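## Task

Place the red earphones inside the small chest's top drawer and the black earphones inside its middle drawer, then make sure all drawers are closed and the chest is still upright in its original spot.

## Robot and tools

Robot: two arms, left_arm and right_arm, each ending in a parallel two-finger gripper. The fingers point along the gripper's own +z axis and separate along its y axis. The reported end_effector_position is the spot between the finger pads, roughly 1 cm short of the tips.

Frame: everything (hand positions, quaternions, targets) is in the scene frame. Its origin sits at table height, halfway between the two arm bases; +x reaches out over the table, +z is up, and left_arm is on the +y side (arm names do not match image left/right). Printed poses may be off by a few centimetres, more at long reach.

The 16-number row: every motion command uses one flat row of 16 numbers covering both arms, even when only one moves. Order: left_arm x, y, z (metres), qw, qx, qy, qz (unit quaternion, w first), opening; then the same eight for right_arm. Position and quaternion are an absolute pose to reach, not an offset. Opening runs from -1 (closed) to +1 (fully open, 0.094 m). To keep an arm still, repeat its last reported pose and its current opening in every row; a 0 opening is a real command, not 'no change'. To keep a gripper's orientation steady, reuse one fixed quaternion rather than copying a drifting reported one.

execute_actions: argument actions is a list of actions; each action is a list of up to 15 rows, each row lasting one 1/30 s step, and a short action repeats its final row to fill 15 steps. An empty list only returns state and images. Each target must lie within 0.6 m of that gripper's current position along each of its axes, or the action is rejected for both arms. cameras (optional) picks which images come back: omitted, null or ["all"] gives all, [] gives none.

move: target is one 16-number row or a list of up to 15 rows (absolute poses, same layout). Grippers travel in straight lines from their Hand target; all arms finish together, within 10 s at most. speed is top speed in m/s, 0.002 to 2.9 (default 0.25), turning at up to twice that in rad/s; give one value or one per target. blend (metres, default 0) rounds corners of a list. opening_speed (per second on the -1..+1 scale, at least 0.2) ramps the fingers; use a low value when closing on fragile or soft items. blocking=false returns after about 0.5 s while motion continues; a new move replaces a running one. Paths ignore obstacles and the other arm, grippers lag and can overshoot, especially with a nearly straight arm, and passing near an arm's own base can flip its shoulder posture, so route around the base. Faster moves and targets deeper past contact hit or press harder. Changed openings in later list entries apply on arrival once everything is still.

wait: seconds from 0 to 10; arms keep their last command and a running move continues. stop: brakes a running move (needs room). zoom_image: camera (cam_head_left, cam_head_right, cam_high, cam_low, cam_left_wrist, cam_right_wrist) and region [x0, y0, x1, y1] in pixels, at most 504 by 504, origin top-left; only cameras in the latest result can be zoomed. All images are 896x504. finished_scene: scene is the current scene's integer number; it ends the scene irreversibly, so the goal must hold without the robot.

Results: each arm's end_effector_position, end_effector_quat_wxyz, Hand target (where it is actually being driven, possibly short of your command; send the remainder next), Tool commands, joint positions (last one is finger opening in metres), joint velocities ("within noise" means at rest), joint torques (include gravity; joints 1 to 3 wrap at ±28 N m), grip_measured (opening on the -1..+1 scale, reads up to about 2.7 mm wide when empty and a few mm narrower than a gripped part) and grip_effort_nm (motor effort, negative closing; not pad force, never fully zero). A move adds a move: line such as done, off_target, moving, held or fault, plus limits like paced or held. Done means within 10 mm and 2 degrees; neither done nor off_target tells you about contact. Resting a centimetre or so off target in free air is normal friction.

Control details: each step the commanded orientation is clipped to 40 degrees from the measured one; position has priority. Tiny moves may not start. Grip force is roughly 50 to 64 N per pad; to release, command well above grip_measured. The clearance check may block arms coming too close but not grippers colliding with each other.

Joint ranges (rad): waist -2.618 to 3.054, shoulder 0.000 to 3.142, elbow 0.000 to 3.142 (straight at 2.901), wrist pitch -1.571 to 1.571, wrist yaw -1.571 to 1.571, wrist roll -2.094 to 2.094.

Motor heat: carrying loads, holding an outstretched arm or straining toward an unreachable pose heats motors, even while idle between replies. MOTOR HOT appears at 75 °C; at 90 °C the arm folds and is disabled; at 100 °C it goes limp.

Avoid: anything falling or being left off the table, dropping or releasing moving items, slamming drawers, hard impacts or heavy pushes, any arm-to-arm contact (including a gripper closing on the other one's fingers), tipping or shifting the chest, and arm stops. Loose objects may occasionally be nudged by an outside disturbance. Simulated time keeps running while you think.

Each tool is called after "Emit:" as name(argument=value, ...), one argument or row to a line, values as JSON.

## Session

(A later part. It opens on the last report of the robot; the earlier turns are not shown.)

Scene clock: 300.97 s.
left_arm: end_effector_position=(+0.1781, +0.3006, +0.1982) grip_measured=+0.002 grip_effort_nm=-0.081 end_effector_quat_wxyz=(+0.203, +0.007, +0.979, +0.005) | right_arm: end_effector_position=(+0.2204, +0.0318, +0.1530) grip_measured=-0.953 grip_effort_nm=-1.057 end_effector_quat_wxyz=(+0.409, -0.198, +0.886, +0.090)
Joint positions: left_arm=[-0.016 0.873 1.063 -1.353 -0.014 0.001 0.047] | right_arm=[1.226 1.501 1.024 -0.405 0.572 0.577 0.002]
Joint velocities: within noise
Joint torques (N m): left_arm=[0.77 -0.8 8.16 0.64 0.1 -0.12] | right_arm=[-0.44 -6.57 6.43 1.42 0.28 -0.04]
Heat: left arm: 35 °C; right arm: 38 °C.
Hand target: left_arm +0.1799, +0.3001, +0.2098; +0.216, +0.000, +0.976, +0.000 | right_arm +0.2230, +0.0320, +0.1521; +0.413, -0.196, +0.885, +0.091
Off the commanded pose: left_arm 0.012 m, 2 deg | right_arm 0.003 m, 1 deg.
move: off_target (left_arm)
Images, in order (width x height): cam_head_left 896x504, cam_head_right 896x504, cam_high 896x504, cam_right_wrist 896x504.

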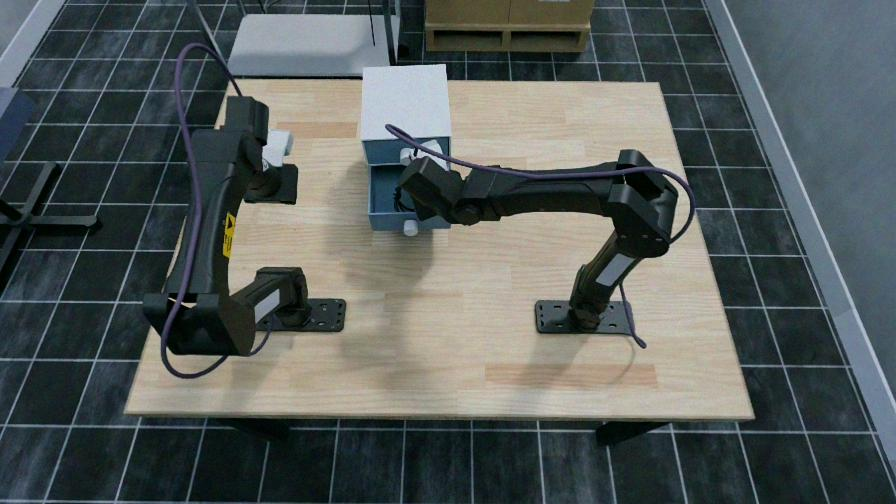

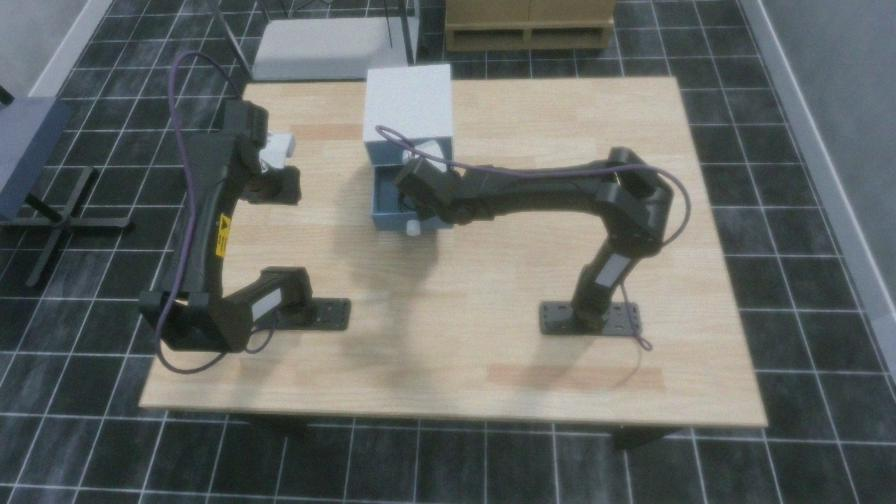

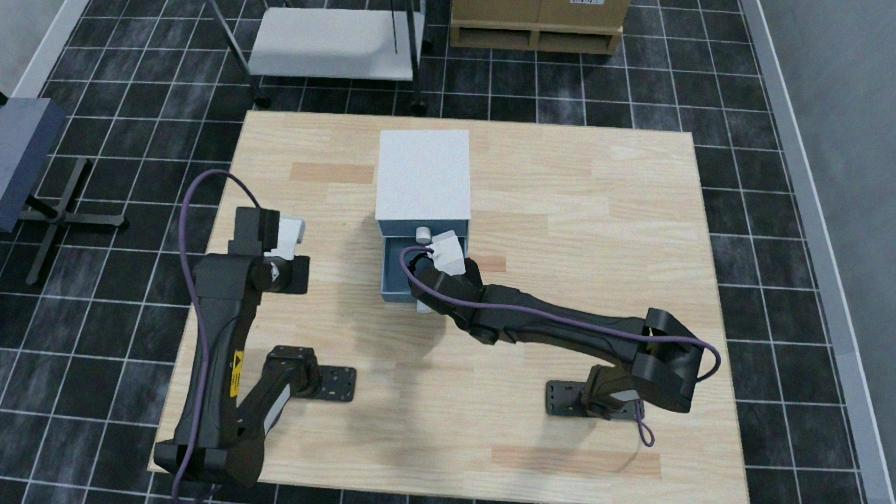

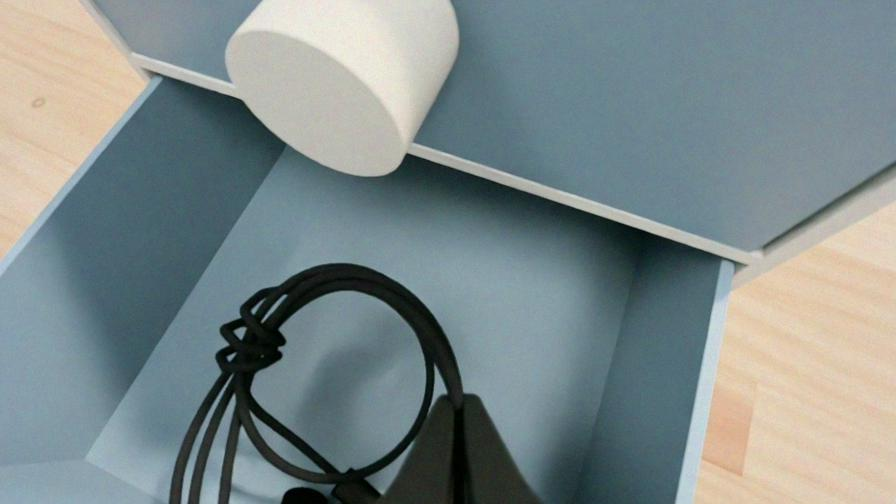

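Emit:
move(
  target=[
    [0.18,0.30,0.21,0.216,0,0.976,0,0.0,0.223,0.034,0.138,0.413,-0.196,0.884,0.091,-1],
    [0.18,0.30,0.21,0.216,0,0.976,0,0.0,0.223,0.034,0.138,0.413,-0.196,0.884,0.091,-0.4],
  ],
  speed=0.08,
  opening_speed=0.8,
  cameras=["cam_head_left","cam_right_wrist","cam_high"],
)

Emit:
zoom_image(
  camera="cam_head_left",
  region=[330, 100, 500, 260],
)

Scene clock: 311.33 s.
left_arm: end_effector_position=(+0.1781, +0.3006, +0.1982) grip_measured=+0.002 grip_effort_nm=-0.081 end_effector_quat_wxyz=(+0.203, +0.007, +0.979, +0.005) | right_arm: end_effector_position=(+0.2216, +0.0353, +0.1438) grip_measured=-0.402 grip_effort_nm=0.051 end_effector_quat_wxyz=(+0.413, -0.195, +0.884, +0.095)
Joint positions: left_arm=[-0.016 0.873 1.063 -1.353 -0.014 0.001 0.047] | right_arm=[1.226 1.517 0.993 -0.343 0.572 0.576 0.028]
Joint velocities: within noise
Joint torques (N m): left_arm=[0.85 -0.8 8.18 0.66 0.08 -0.15] | right_arm=[-0.23 -6.22 5.79 1.41 0.3 -0.02]
Heat: left arm: 35 °C; right arm: 38 °C.
Hand target: left_arm +0.1799, +0.3001, +0.2098; +0.216, +0.000, +0.976, +0.000 | right_arm +0.2230, +0.0340, +0.1381; +0.413, -0.196, +0.885, +0.091
Off the commanded pose: left_arm 0.012 m, 2 deg | right_arm 0.006 m, 0 deg.
move: off_target (left_arm)
Images, in order (width x height): cam_head_left 896x504, cam_high 896x504, cam_right_wrist 896x504.

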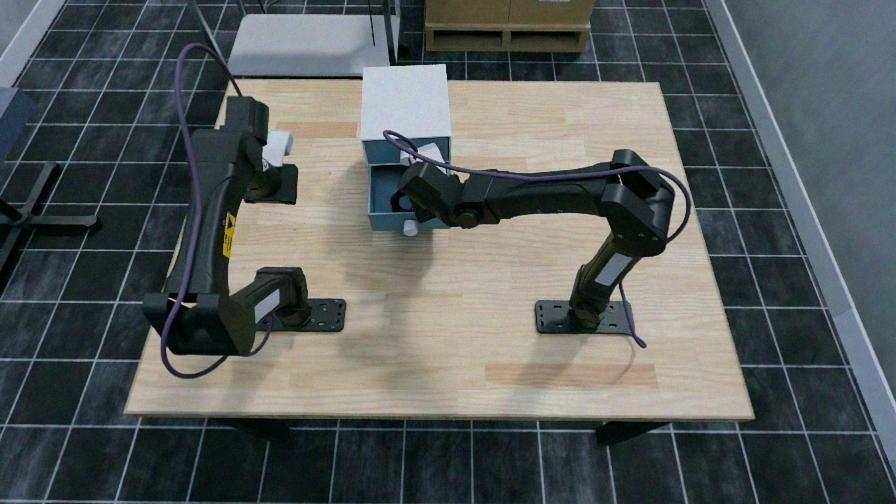

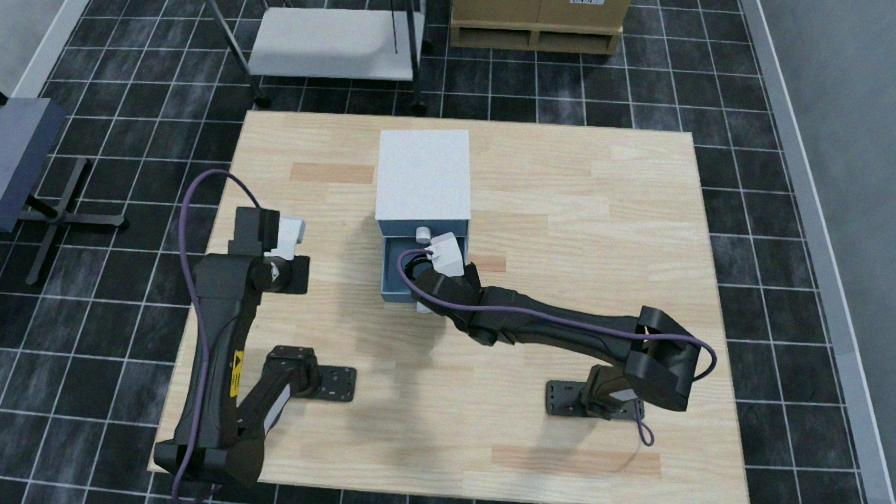

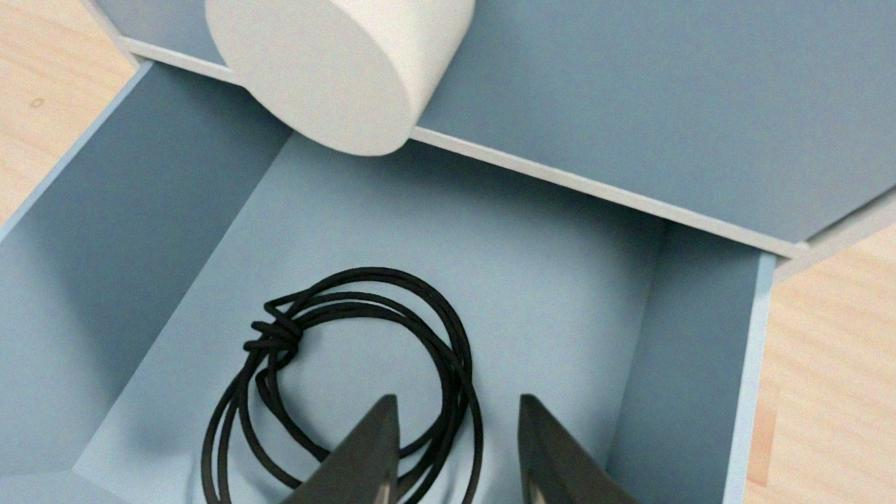

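Scaled by 2.965 from the camera's 896x504 image, which has a finer 1280x720 frame.

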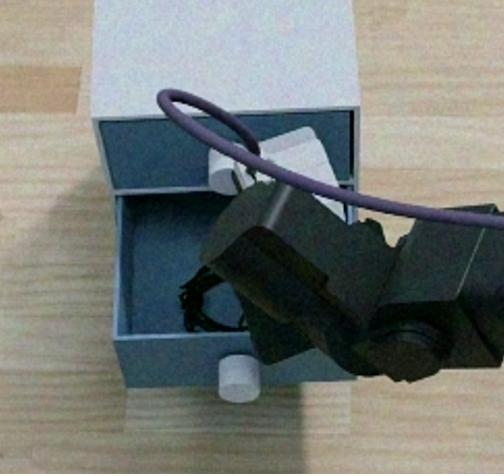

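Emit:
move(
  target=[
    [0.18,0.30,0.21,0.216,0,0.976,0,0.0,0.214,0.032,0.19,0.413,-0.196,0.884,0.091,-0.4],
    [0.18,0.30,0.21,0.216,0,0.976,0,0.0,0.19,0.02,0.29,0.413,-0.196,0.884,0.091,-0.4],
    [0.16,0.27,0.2,0.439,0.222,0.857,-0.110,0.2,0.19,-0.2,0.28,0.314,0,0.949,0,-0.4],
    [0.095,0.082,0.135,0.591,0.192,0.769,-0.147,0.2,0.22,-0.3,0.22,0.314,0,0.949,0,-0.4],
  ],
  speed=[0.15,0.2,0.25,0.2],
  blend=[0.01,0.02,0.02,0],
)

Emit:
zoom_image(
  camera="cam_head_left",
  region=[330, 100, 500, 260],
)

Scene clock: 325.93 s.
left_arm: end_effector_position=(+0.1038, +0.1708, +0.1482) grip_measured=+0.198 grip_effort_nm=0.120 end_effector_quat_wxyz=(+0.518, +0.281, +0.765, -0.259) | right_arm: end_effector_position=(+0.2135, -0.2834, +0.2292) grip_measured=-0.401 grip_effort_nm=0.042 end_effector_quat_wxyz=(+0.305, +0.003, +0.952, -0.003)
Joint positions: left_arm=[0.596 0.002 0.407 -1.547 1.2 1.003 0.056] | right_arm=[0.152 0.852 1.082 -1.187 0.095 0.128 0.028]
Joint velocities: within noise
Joint torques (N m): left_arm=[0.58 3.79 5.41 0.69 0.68 -0.06] | right_arm=[-0.59 -1.42 5.57 1.36 -0.03 -0.08]
Heat: left arm: 34 °C; right arm: 37 °C.
Hand target: left_arm +0.1046, +0.1708, +0.1528; +0.525, +0.282, +0.761, -0.255 | right_arm +0.2149, -0.2832, +0.2301; +0.314, +0.000, +0.949, +0.000
Off the commanded pose: left_arm 0.090 m, 18 deg | right_arm 0.020 m, 1 deg.
move: held (left_arm; a check stopped the path), off_target (right_arm; braked when a check withheld steps of left_arm); path passed 3 of 4 targets; blend cut to 0 m at target 3; target 3's new opening was sent with left_arm's hand 0.006 m and 3 deg from that target; limits=held
pose unreachable (left arm): on one or more control steps of this call, first in action 0 (counted from 0), this arm could not follow its commanded pose, so it was not sent that pose on those steps. It may still have moved: this result reports where it is.
cause: moving toward the commanded pose would bring two parts of the arm too close to each other (its upper arm (the part past joint 2) and its gripper housing, with joints 3 (elbow) to 6 (wrist roll) between them).

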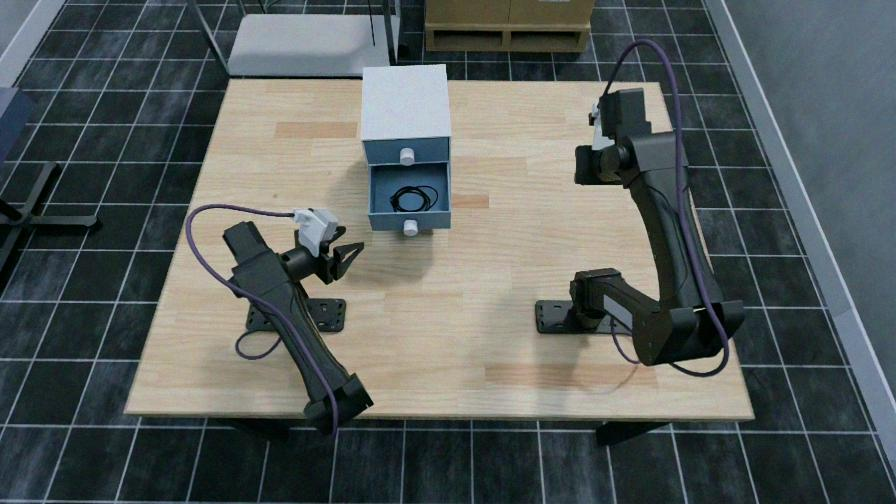

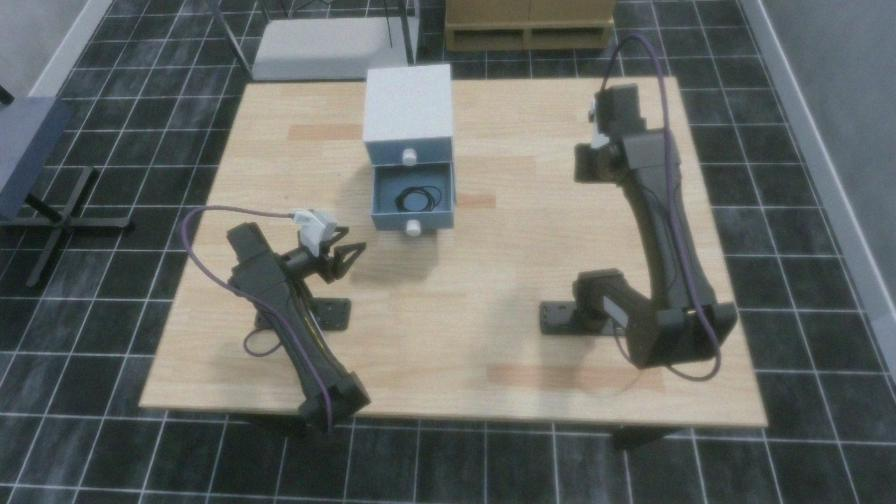

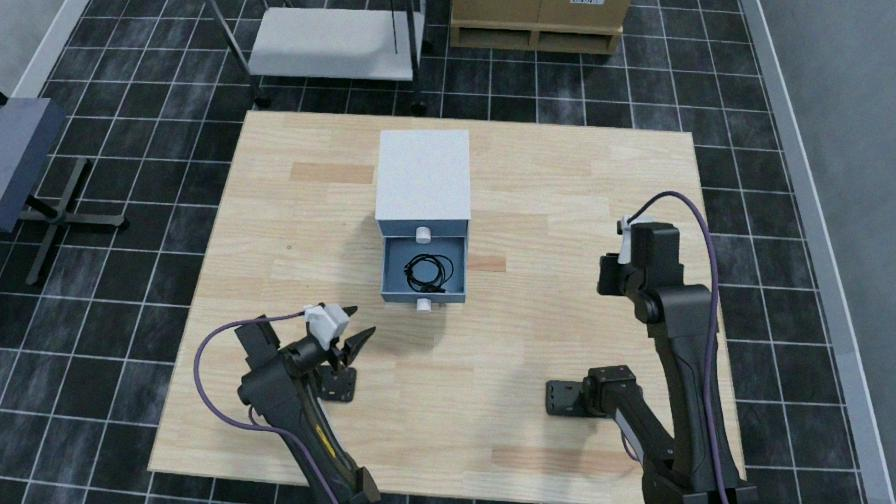

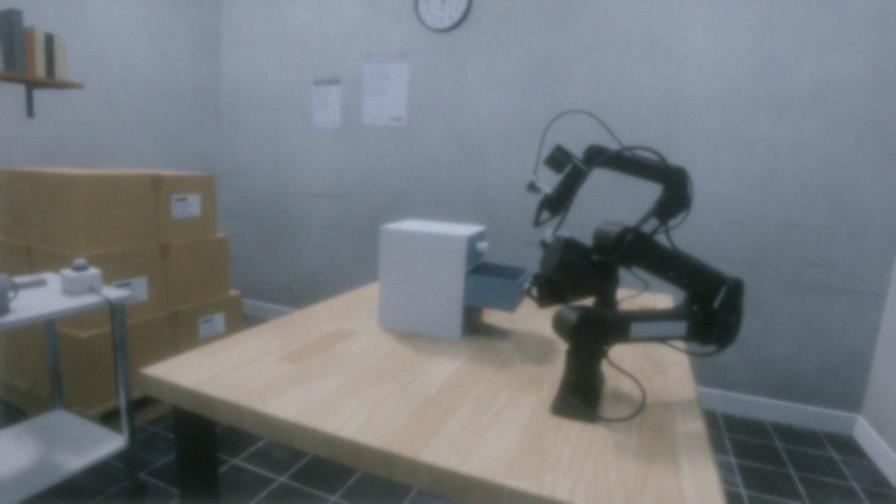

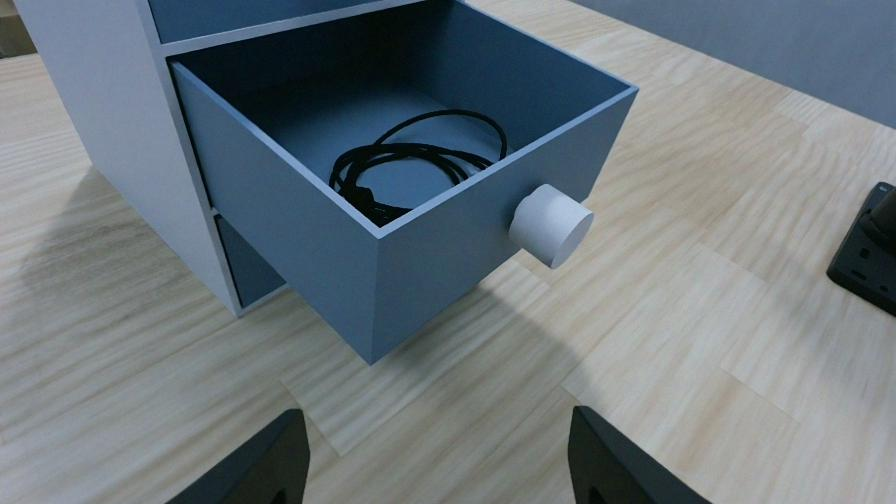

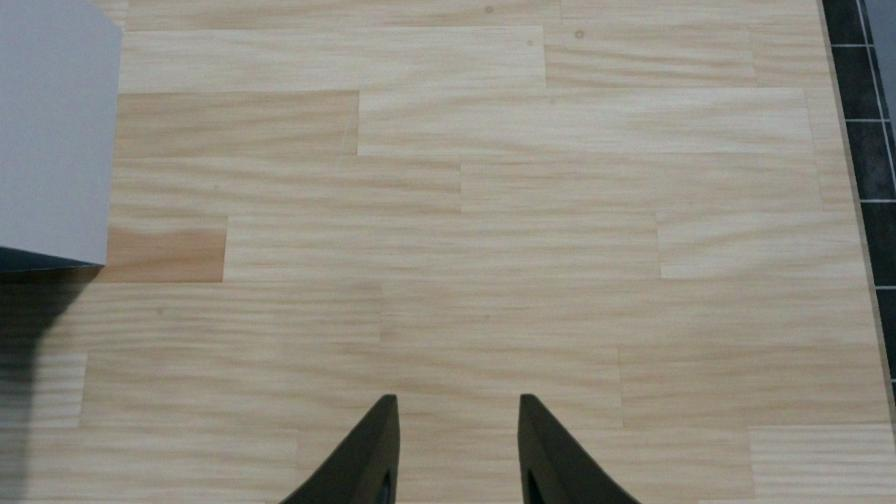

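Scaled by 2.965 from the camera's 896x504 image, which has a finer 1280x720 frame.

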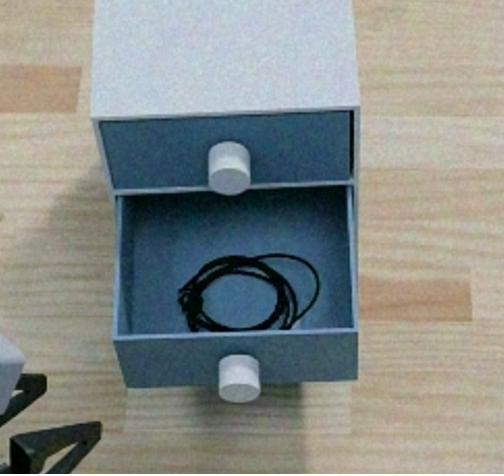

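Emit:
move(
  target=[
    [0.14,0.24,0.185,0.439,0.222,0.857,-0.110,0.2,0.15,-0.20,0.24,0.418,-0.241,0.859,0.172,0.1],
    [0.18,0.30,0.21,0.216,0,0.976,0,0.2,0.10,-0.03,0.18,0.591,-0.192,0.769,0.147,0.2],
    [0.18,0.30,0.21,0.216,0,0.976,0,0.2,0.085,0.03,0.150,0.591,-0.192,0.769,0.147,0.2],
  ],
  speed=0.2,
  blend=[0.02,0.02,0],
)

Scene clock: 342.37 s.
left_arm: end_effector_position=(+0.1781, +0.2993, +0.1983) grip_measured=+0.198 grip_effort_nm=0.115 end_effector_quat_wxyz=(+0.203, +0.002, +0.979, -0.004) | right_arm: end_effector_position=(+0.0853, +0.0230, +0.1395) grip_measured=+0.199 grip_effort_nm=0.051 end_effector_quat_wxyz=(+0.584, -0.207, +0.773, +0.136)
Joint positions: left_arm=[-0.002 0.873 1.064 -1.353 0.008 0.001 0.056] | right_arm=[1.831 1.479 0.666 -0.094 1.207 0.841 0.056]
Joint velocities: within noise
Joint torques (N m): left_arm=[-0.43 -0.64 8.32 0.66 -0.13 -0.15] | right_arm=[0.01 -5.03 8.91 1.17 0.68 -0.01]
Heat: left arm: 34 °C; right arm: 38 °C.
Hand target: left_arm +0.1799, +0.3000, +0.2098; +0.216, +0.000, +0.976, +0.000 | right_arm +0.0850, +0.0295, +0.1500; +0.591, -0.192, +0.770, +0.147
Off the commanded pose: left_arm 0.012 m, 2 deg | right_arm 0.013 m, 2 deg.
move: off_target (left_arm, right_arm); blend cut to 0 m at target 2

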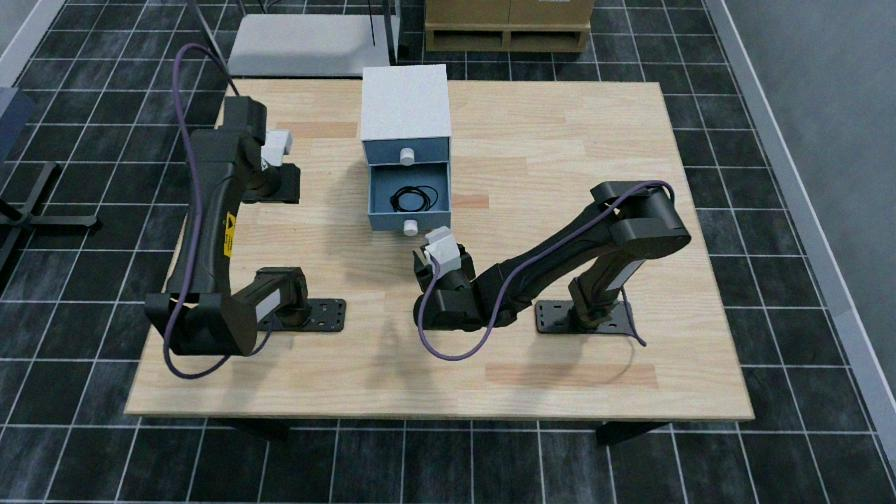

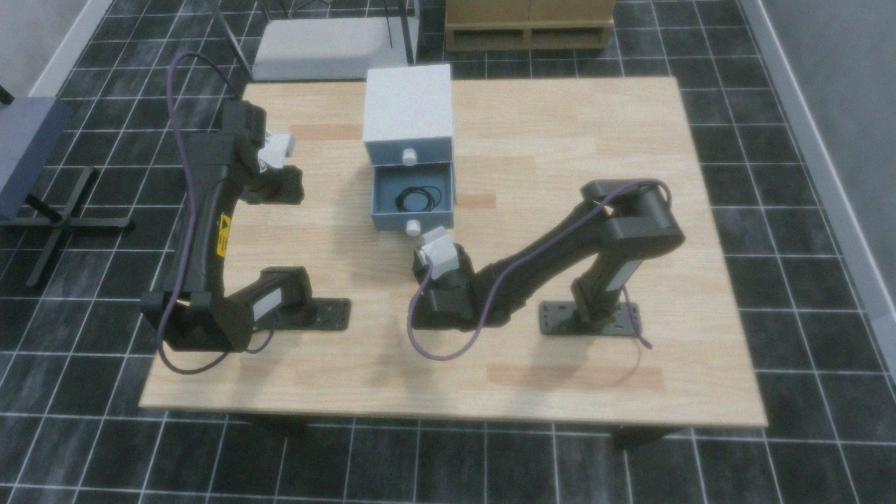

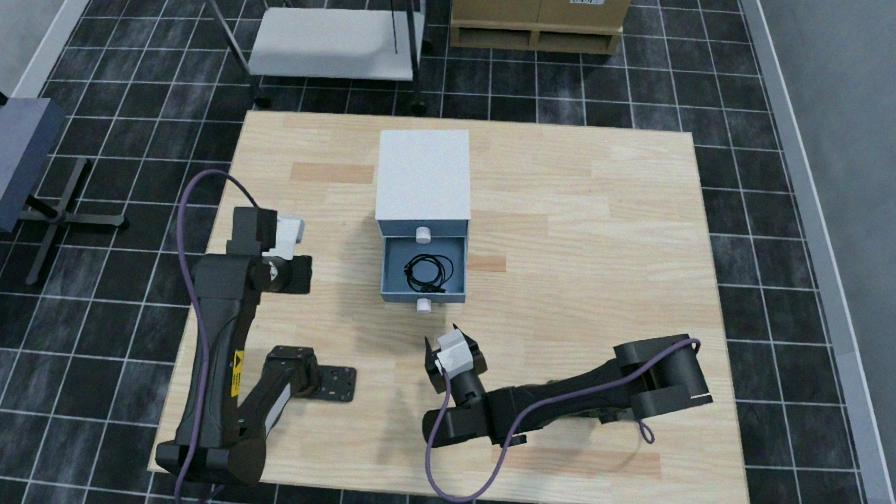

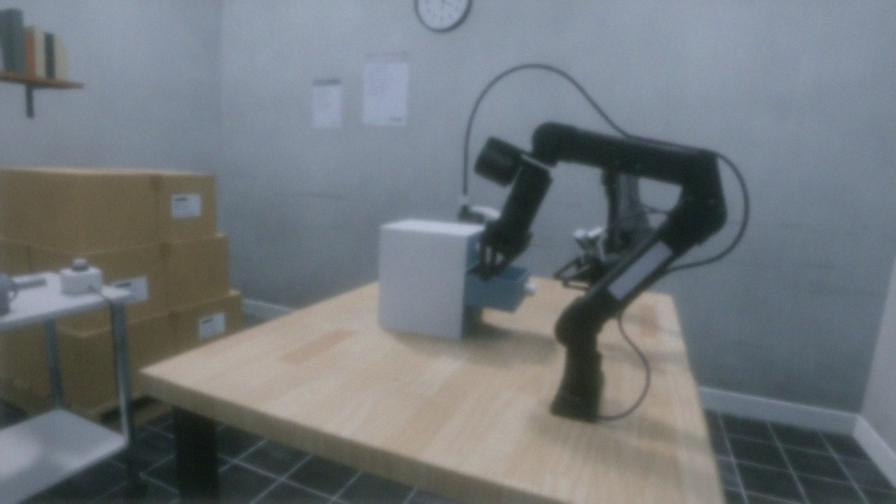

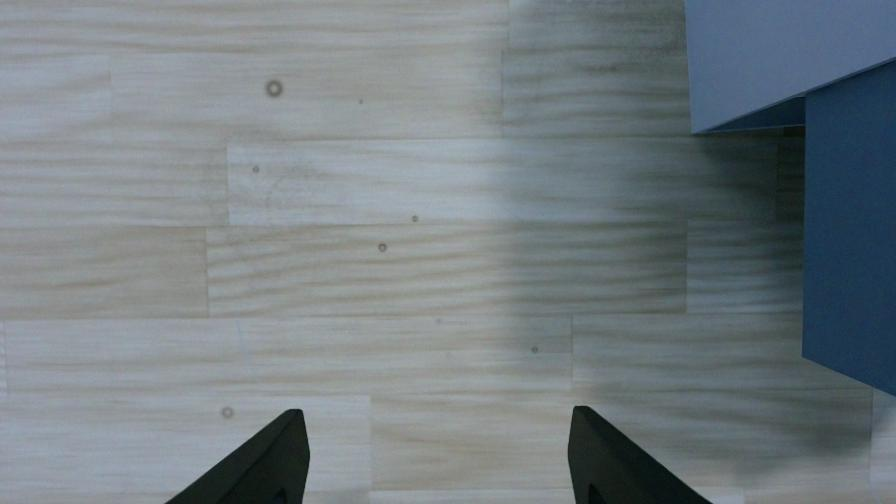

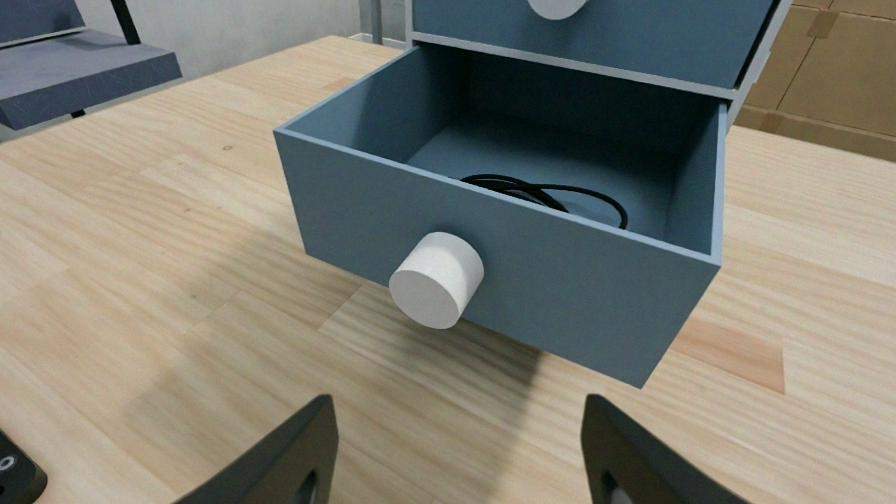

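Emit:
move(
  target=[
    [0.18,0.30,0.21,0.216,0,0.976,0,0.2,0.100,0.048,0.125,0.591,-0.192,0.769,0.147,0.2],
    [0.18,0.30,0.21,0.216,0,0.976,0,0.2,0.138,0.070,0.123,0.591,-0.192,0.769,0.147,0.2],
  ],
  speed=0.12,
  cameras=["cam_head_left","cam_right_wrist"],
)

Scene clock: 355.93 s.
left_arm: end_effector_position=(+0.1781, +0.2994, +0.1983) grip_measured=+0.198 grip_effort_nm=0.120 end_effector_quat_wxyz=(+0.203, +0.002, +0.979, -0.004) | right_arm: end_effector_position=(+0.1369, +0.0675, +0.1230) grip_measured=+0.199 grip_effort_nm=0.046 end_effector_quat_wxyz=(+0.590, -0.194, +0.770, +0.144)
Joint positions: left_arm=[-0.002 0.873 1.064 -1.353 0.007 0.001 0.056] | right_arm=[1.62 1.667 0.666 0.432 1.063 0.502 0.056]
Joint velocities: within noise
Joint torques (N m): left_arm=[-0.53 -0.57 8.13 0.68 -0.13 -0.11] | right_arm=[-0.24 -6.12 6.23 1.48 0.28 -0.03]
Heat: left arm: 35 °C; right arm: 37 °C.
Hand target: left_arm +0.1799, +0.3000, +0.2098; +0.216, +0.000, +0.976, +0.000 | right_arm +0.1379, +0.0700, +0.1231; +0.591, -0.192, +0.769, +0.147
Off the commanded pose: left_arm 0.012 m, 2 deg | right_arm 0.003 m, 0 deg.
move: off_target (left_arm)
Images, in order (width x height): cam_head_left 896x504, cam_right_wrist 896x504.

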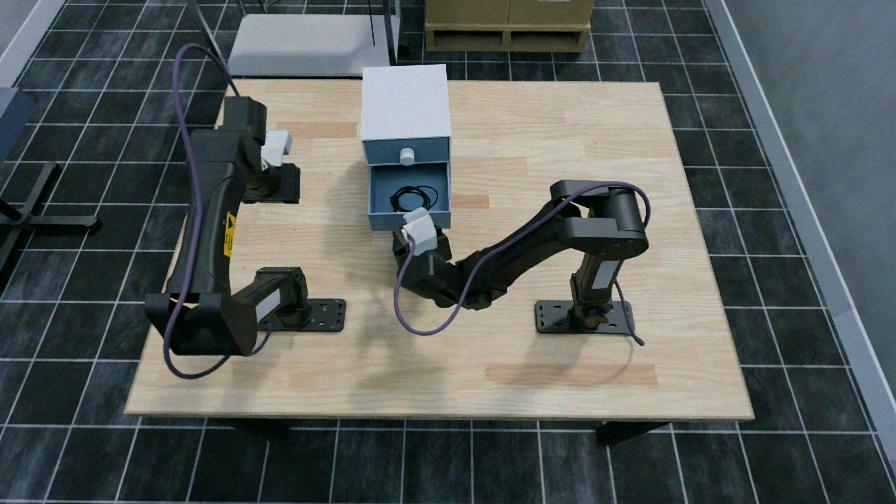

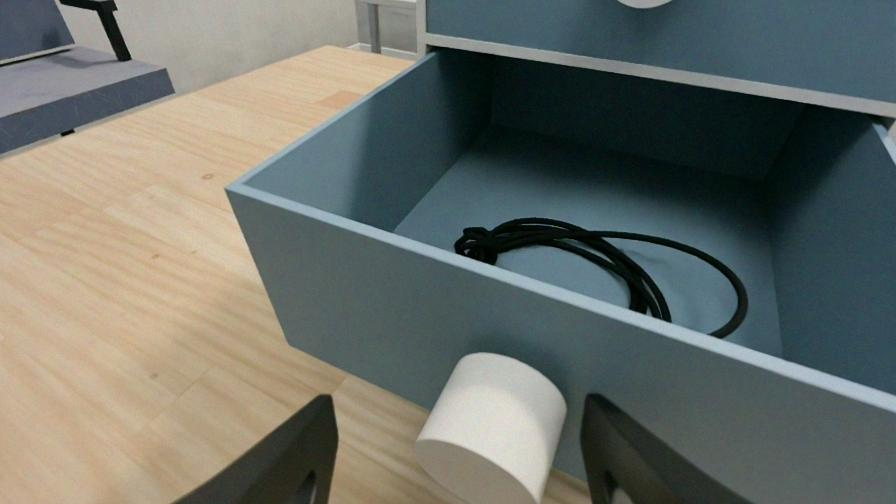

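Emit:
move(
  target=[
    [0.18,0.30,0.21,0.216,0,0.976,0,0.2,0.138,0.064,0.124,0.591,-0.192,0.769,0.147,0.2],
    [0.18,0.30,0.21,0.216,0,0.976,0,0.2,0.138,0.064,0.124,0.591,-0.192,0.769,0.147,-0.6],
    [0.18,0.30,0.21,0.216,0,0.976,0,0.2,0.268,0.070,0.126,0.591,-0.192,0.769,0.147,-0.6],
  ],
  speed=0.12,
  cameras=["cam_head_left","cam_right_wrist"],
)

Scene clock: 363.73 s.
left_arm: end_effector_position=(+0.1781, +0.2995, +0.1983) grip_measured=+0.198 grip_effort_nm=0.115 end_effector_quat_wxyz=(+0.203, +0.002, +0.979, -0.003) | right_arm: end_effector_position=(+0.2594, +0.0684, +0.1310) grip_measured=-0.373 grip_effort_nm=-1.057 end_effector_quat_wxyz=(+0.595, -0.190, +0.766, +0.156)
Joint positions: left_arm=[-0.002 0.873 1.064 -1.353 0.007 0.001 0.056] | right_arm=[1.207 1.739 0.691 0.727 0.683 0.22 0.029]
Joint velocities: within noise
Joint torques (N m): left_arm=[-0.54 -0.61 8.21 0.67 -0.12 -0.16] | right_arm=[-1.72 -5.76 8.05 1.45 0 -0.05]
Heat: left arm: 35 °C; right arm: 38 °C.
Hand target: left_arm +0.1799, +0.3000, +0.2098; +0.216, +0.000, +0.976, +0.000 | right_arm +0.2677, +0.0696, +0.1261; +0.591, -0.192, +0.769, +0.147
Off the commanded pose: left_arm 0.012 m, 2 deg | right_arm 0.010 m, 1 deg.
move: off_target (left_arm)
Images, in order (width x height): cam_head_left 896x504, cam_right_wrist 896x504.

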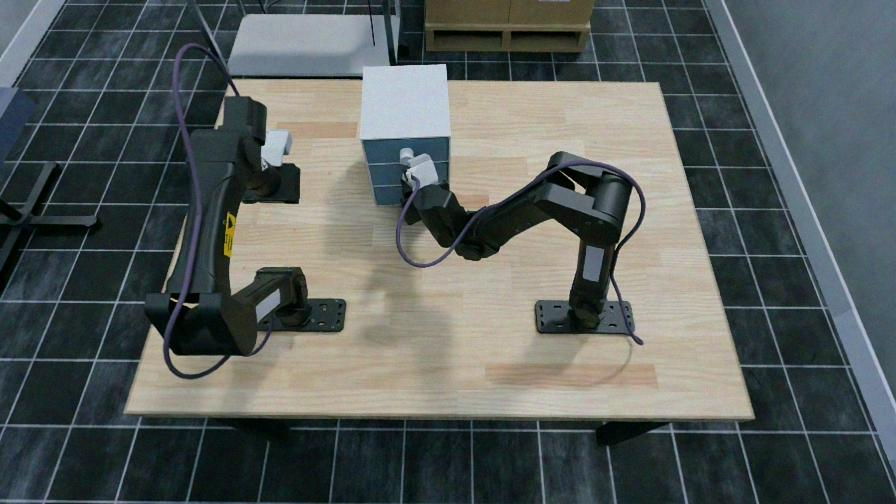

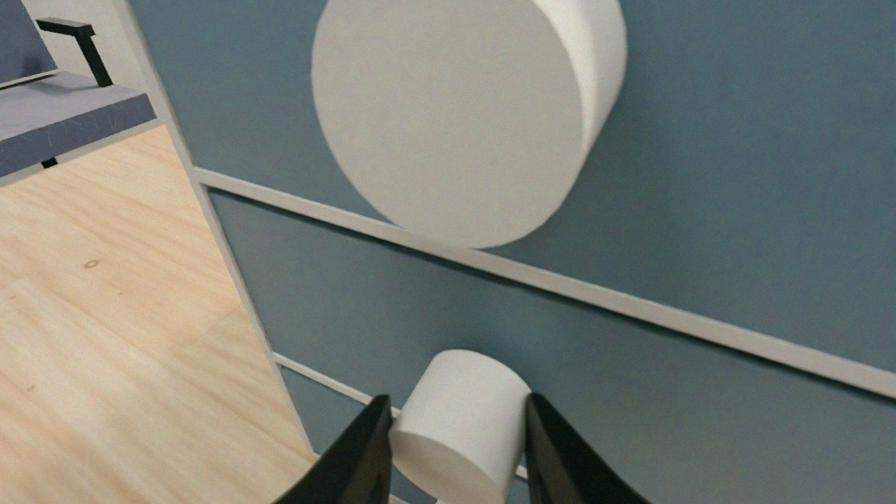

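Closed. Release and back off.

Emit:
move(
  target=[
    [0.18,0.30,0.21,0.216,0,0.976,0,0.2,0.260,0.069,0.129,0.591,-0.192,0.769,0.147,0.2],
    [0.18,0.30,0.21,0.216,0,0.976,0,0.2,0.17,0.035,0.16,0.591,-0.192,0.769,0.147,0.2],
  ],
  speed=0.12,
)

Emit:
zoom_image(
  camera="cam_head_left",
  region=[330, 60, 500, 230],
)

Emit:
zoom_image(
  camera="cam_low",
  region=[350, 190, 520, 350],
)

Scene clock: 373.10 s.
left_arm: end_effector_position=(+0.1781, +0.2995, +0.1983) grip_measured=+0.198 grip_effort_nm=0.115 end_effector_quat_wxyz=(+0.203, +0.002, +0.979, -0.003) | right_arm: end_effector_position=(+0.1702, +0.0392, +0.1540) grip_measured=+0.199 grip_effort_nm=0.046 end_effector_quat_wxyz=(+0.588, -0.206, +0.770, +0.141)
Joint positions: left_arm=[-0.002 0.873 1.064 -1.353 0.007 0.001 0.056] | right_arm=[1.492 1.458 0.597 0.386 0.94 0.368 0.056]
Joint velocities: within noise
Joint torques (N m): left_arm=[-0.62 -0.73 8.08 0.68 -0.12 -0.14] | right_arm=[0.35 -7.66 5.96 1.37 0.42 0.2]
Heat: left arm: 36 °C; right arm: 38 °C.
Hand target: left_arm +0.1799, +0.3000, +0.2098; +0.216, +0.000, +0.976, +0.000 | right_arm +0.1702, +0.0351, +0.1599; +0.591, -0.192, +0.769, +0.147
Off the commanded pose: left_arm 0.012 m, 2 deg | right_arm 0.007 m, 2 deg.
move: off_target (left_arm)

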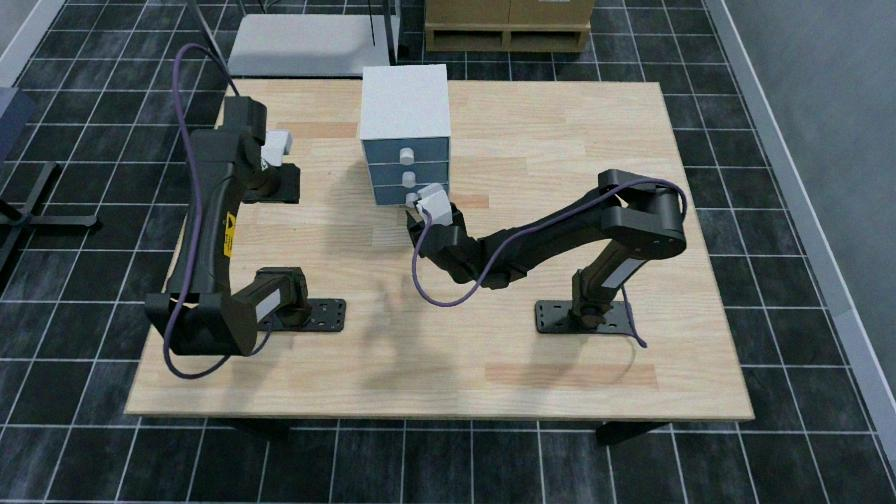

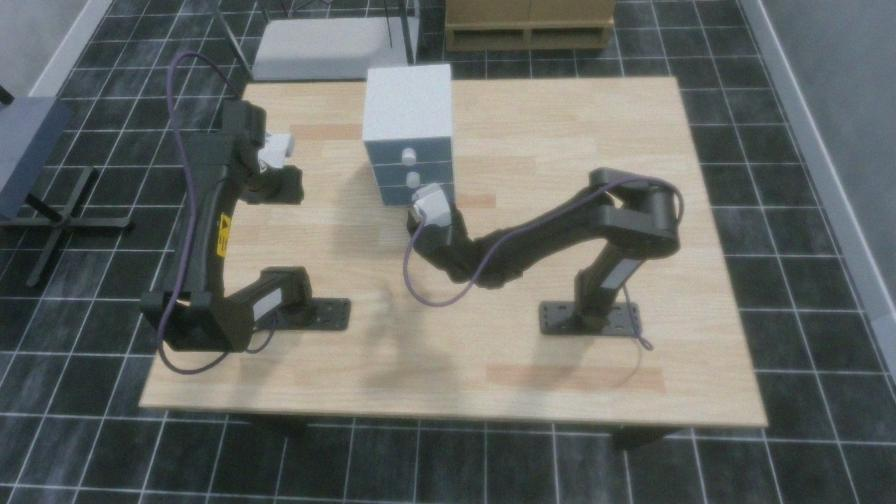

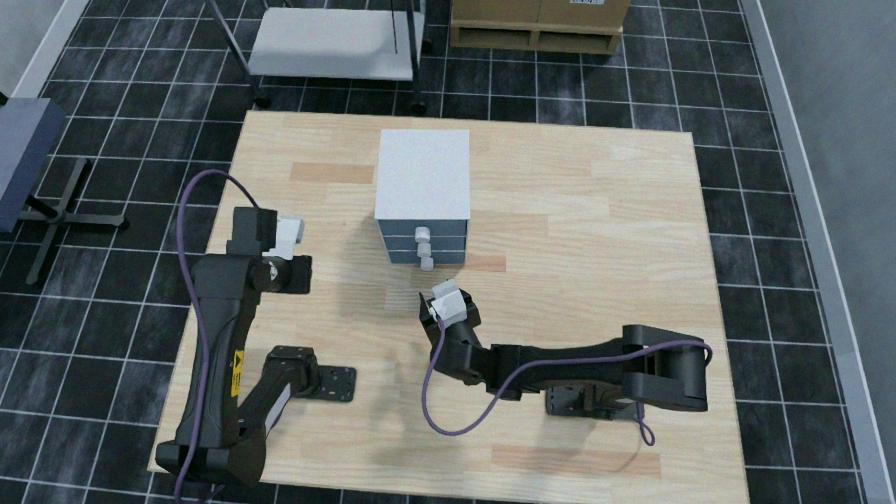

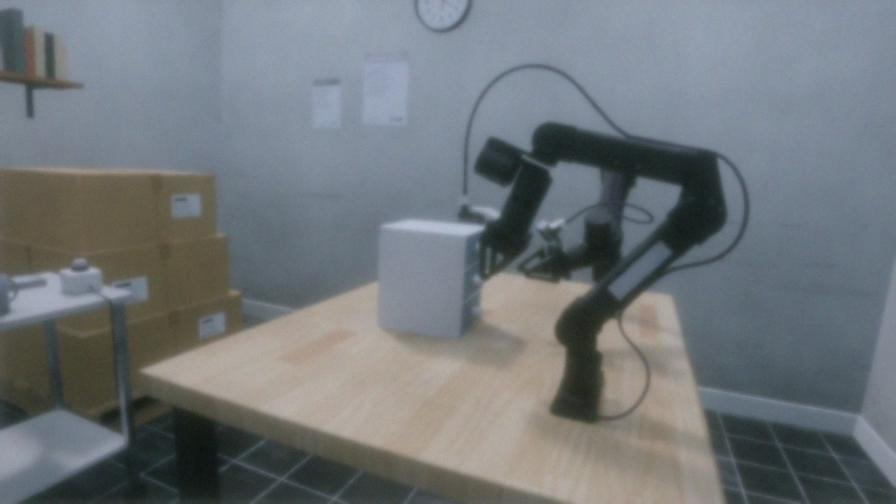

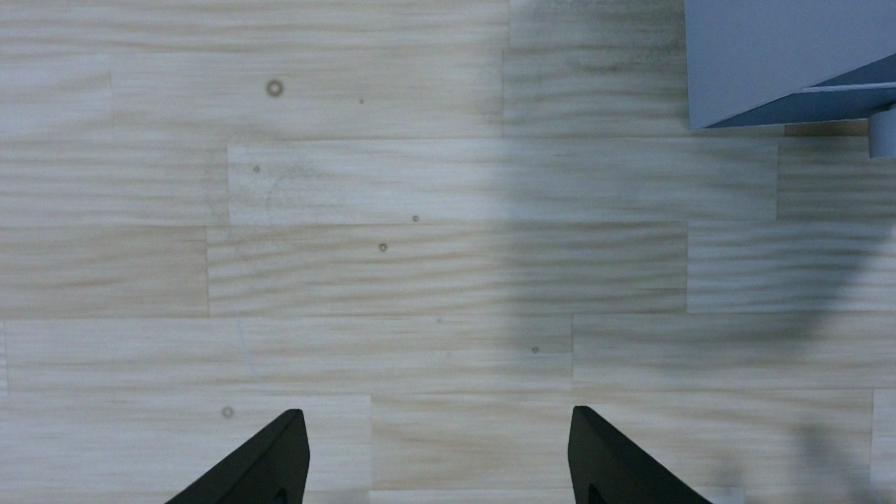

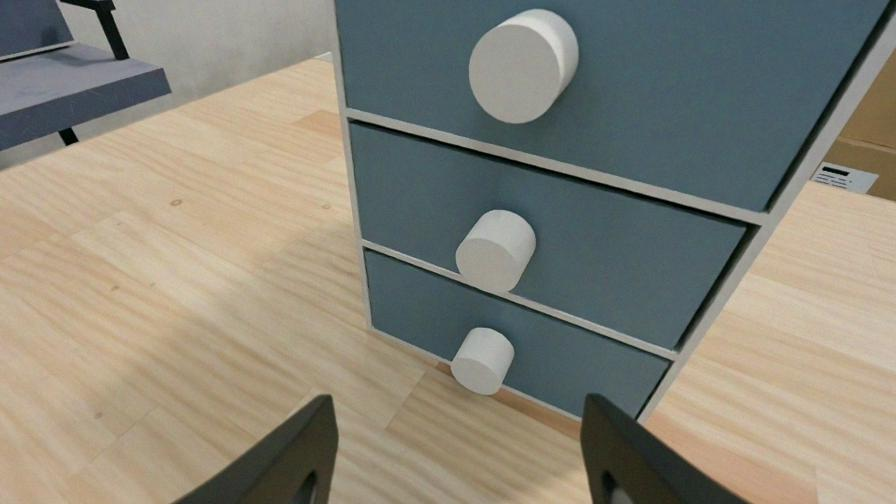

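Scaled by 2.965 from the camera's 896x504 image, which has a finer 1280x720 frame.

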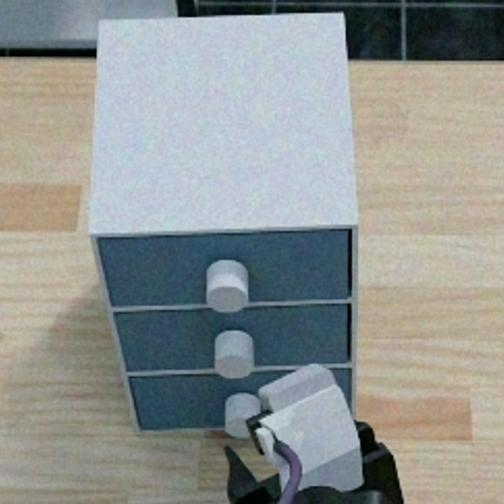

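Scaled by 2.965 from the camera's 896x504 image, which has a finer 1280x720 frame.

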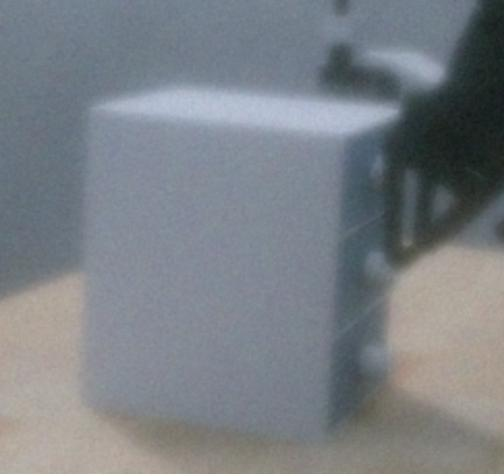

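Emit:
zoom_image(
  camera="cam_right_wrist",
  region=[420, 0, 896, 430],
)

Scaled by 1.059 from the camera's 896x504 image, which has a finer 1280x720 frame.

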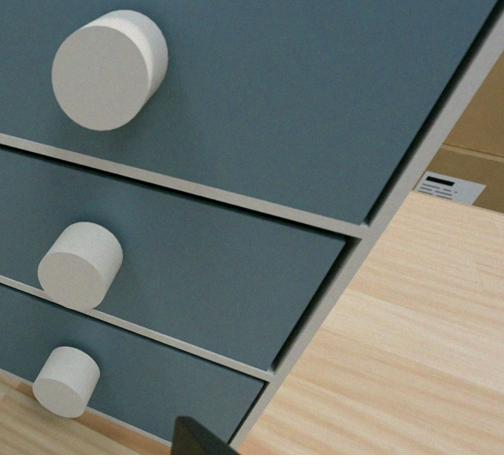

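All the drawers are flush, matching the bottom one that was never opened.

Emit:
finished_scene(
  scene=2,
)

The scene is finished: the task was done.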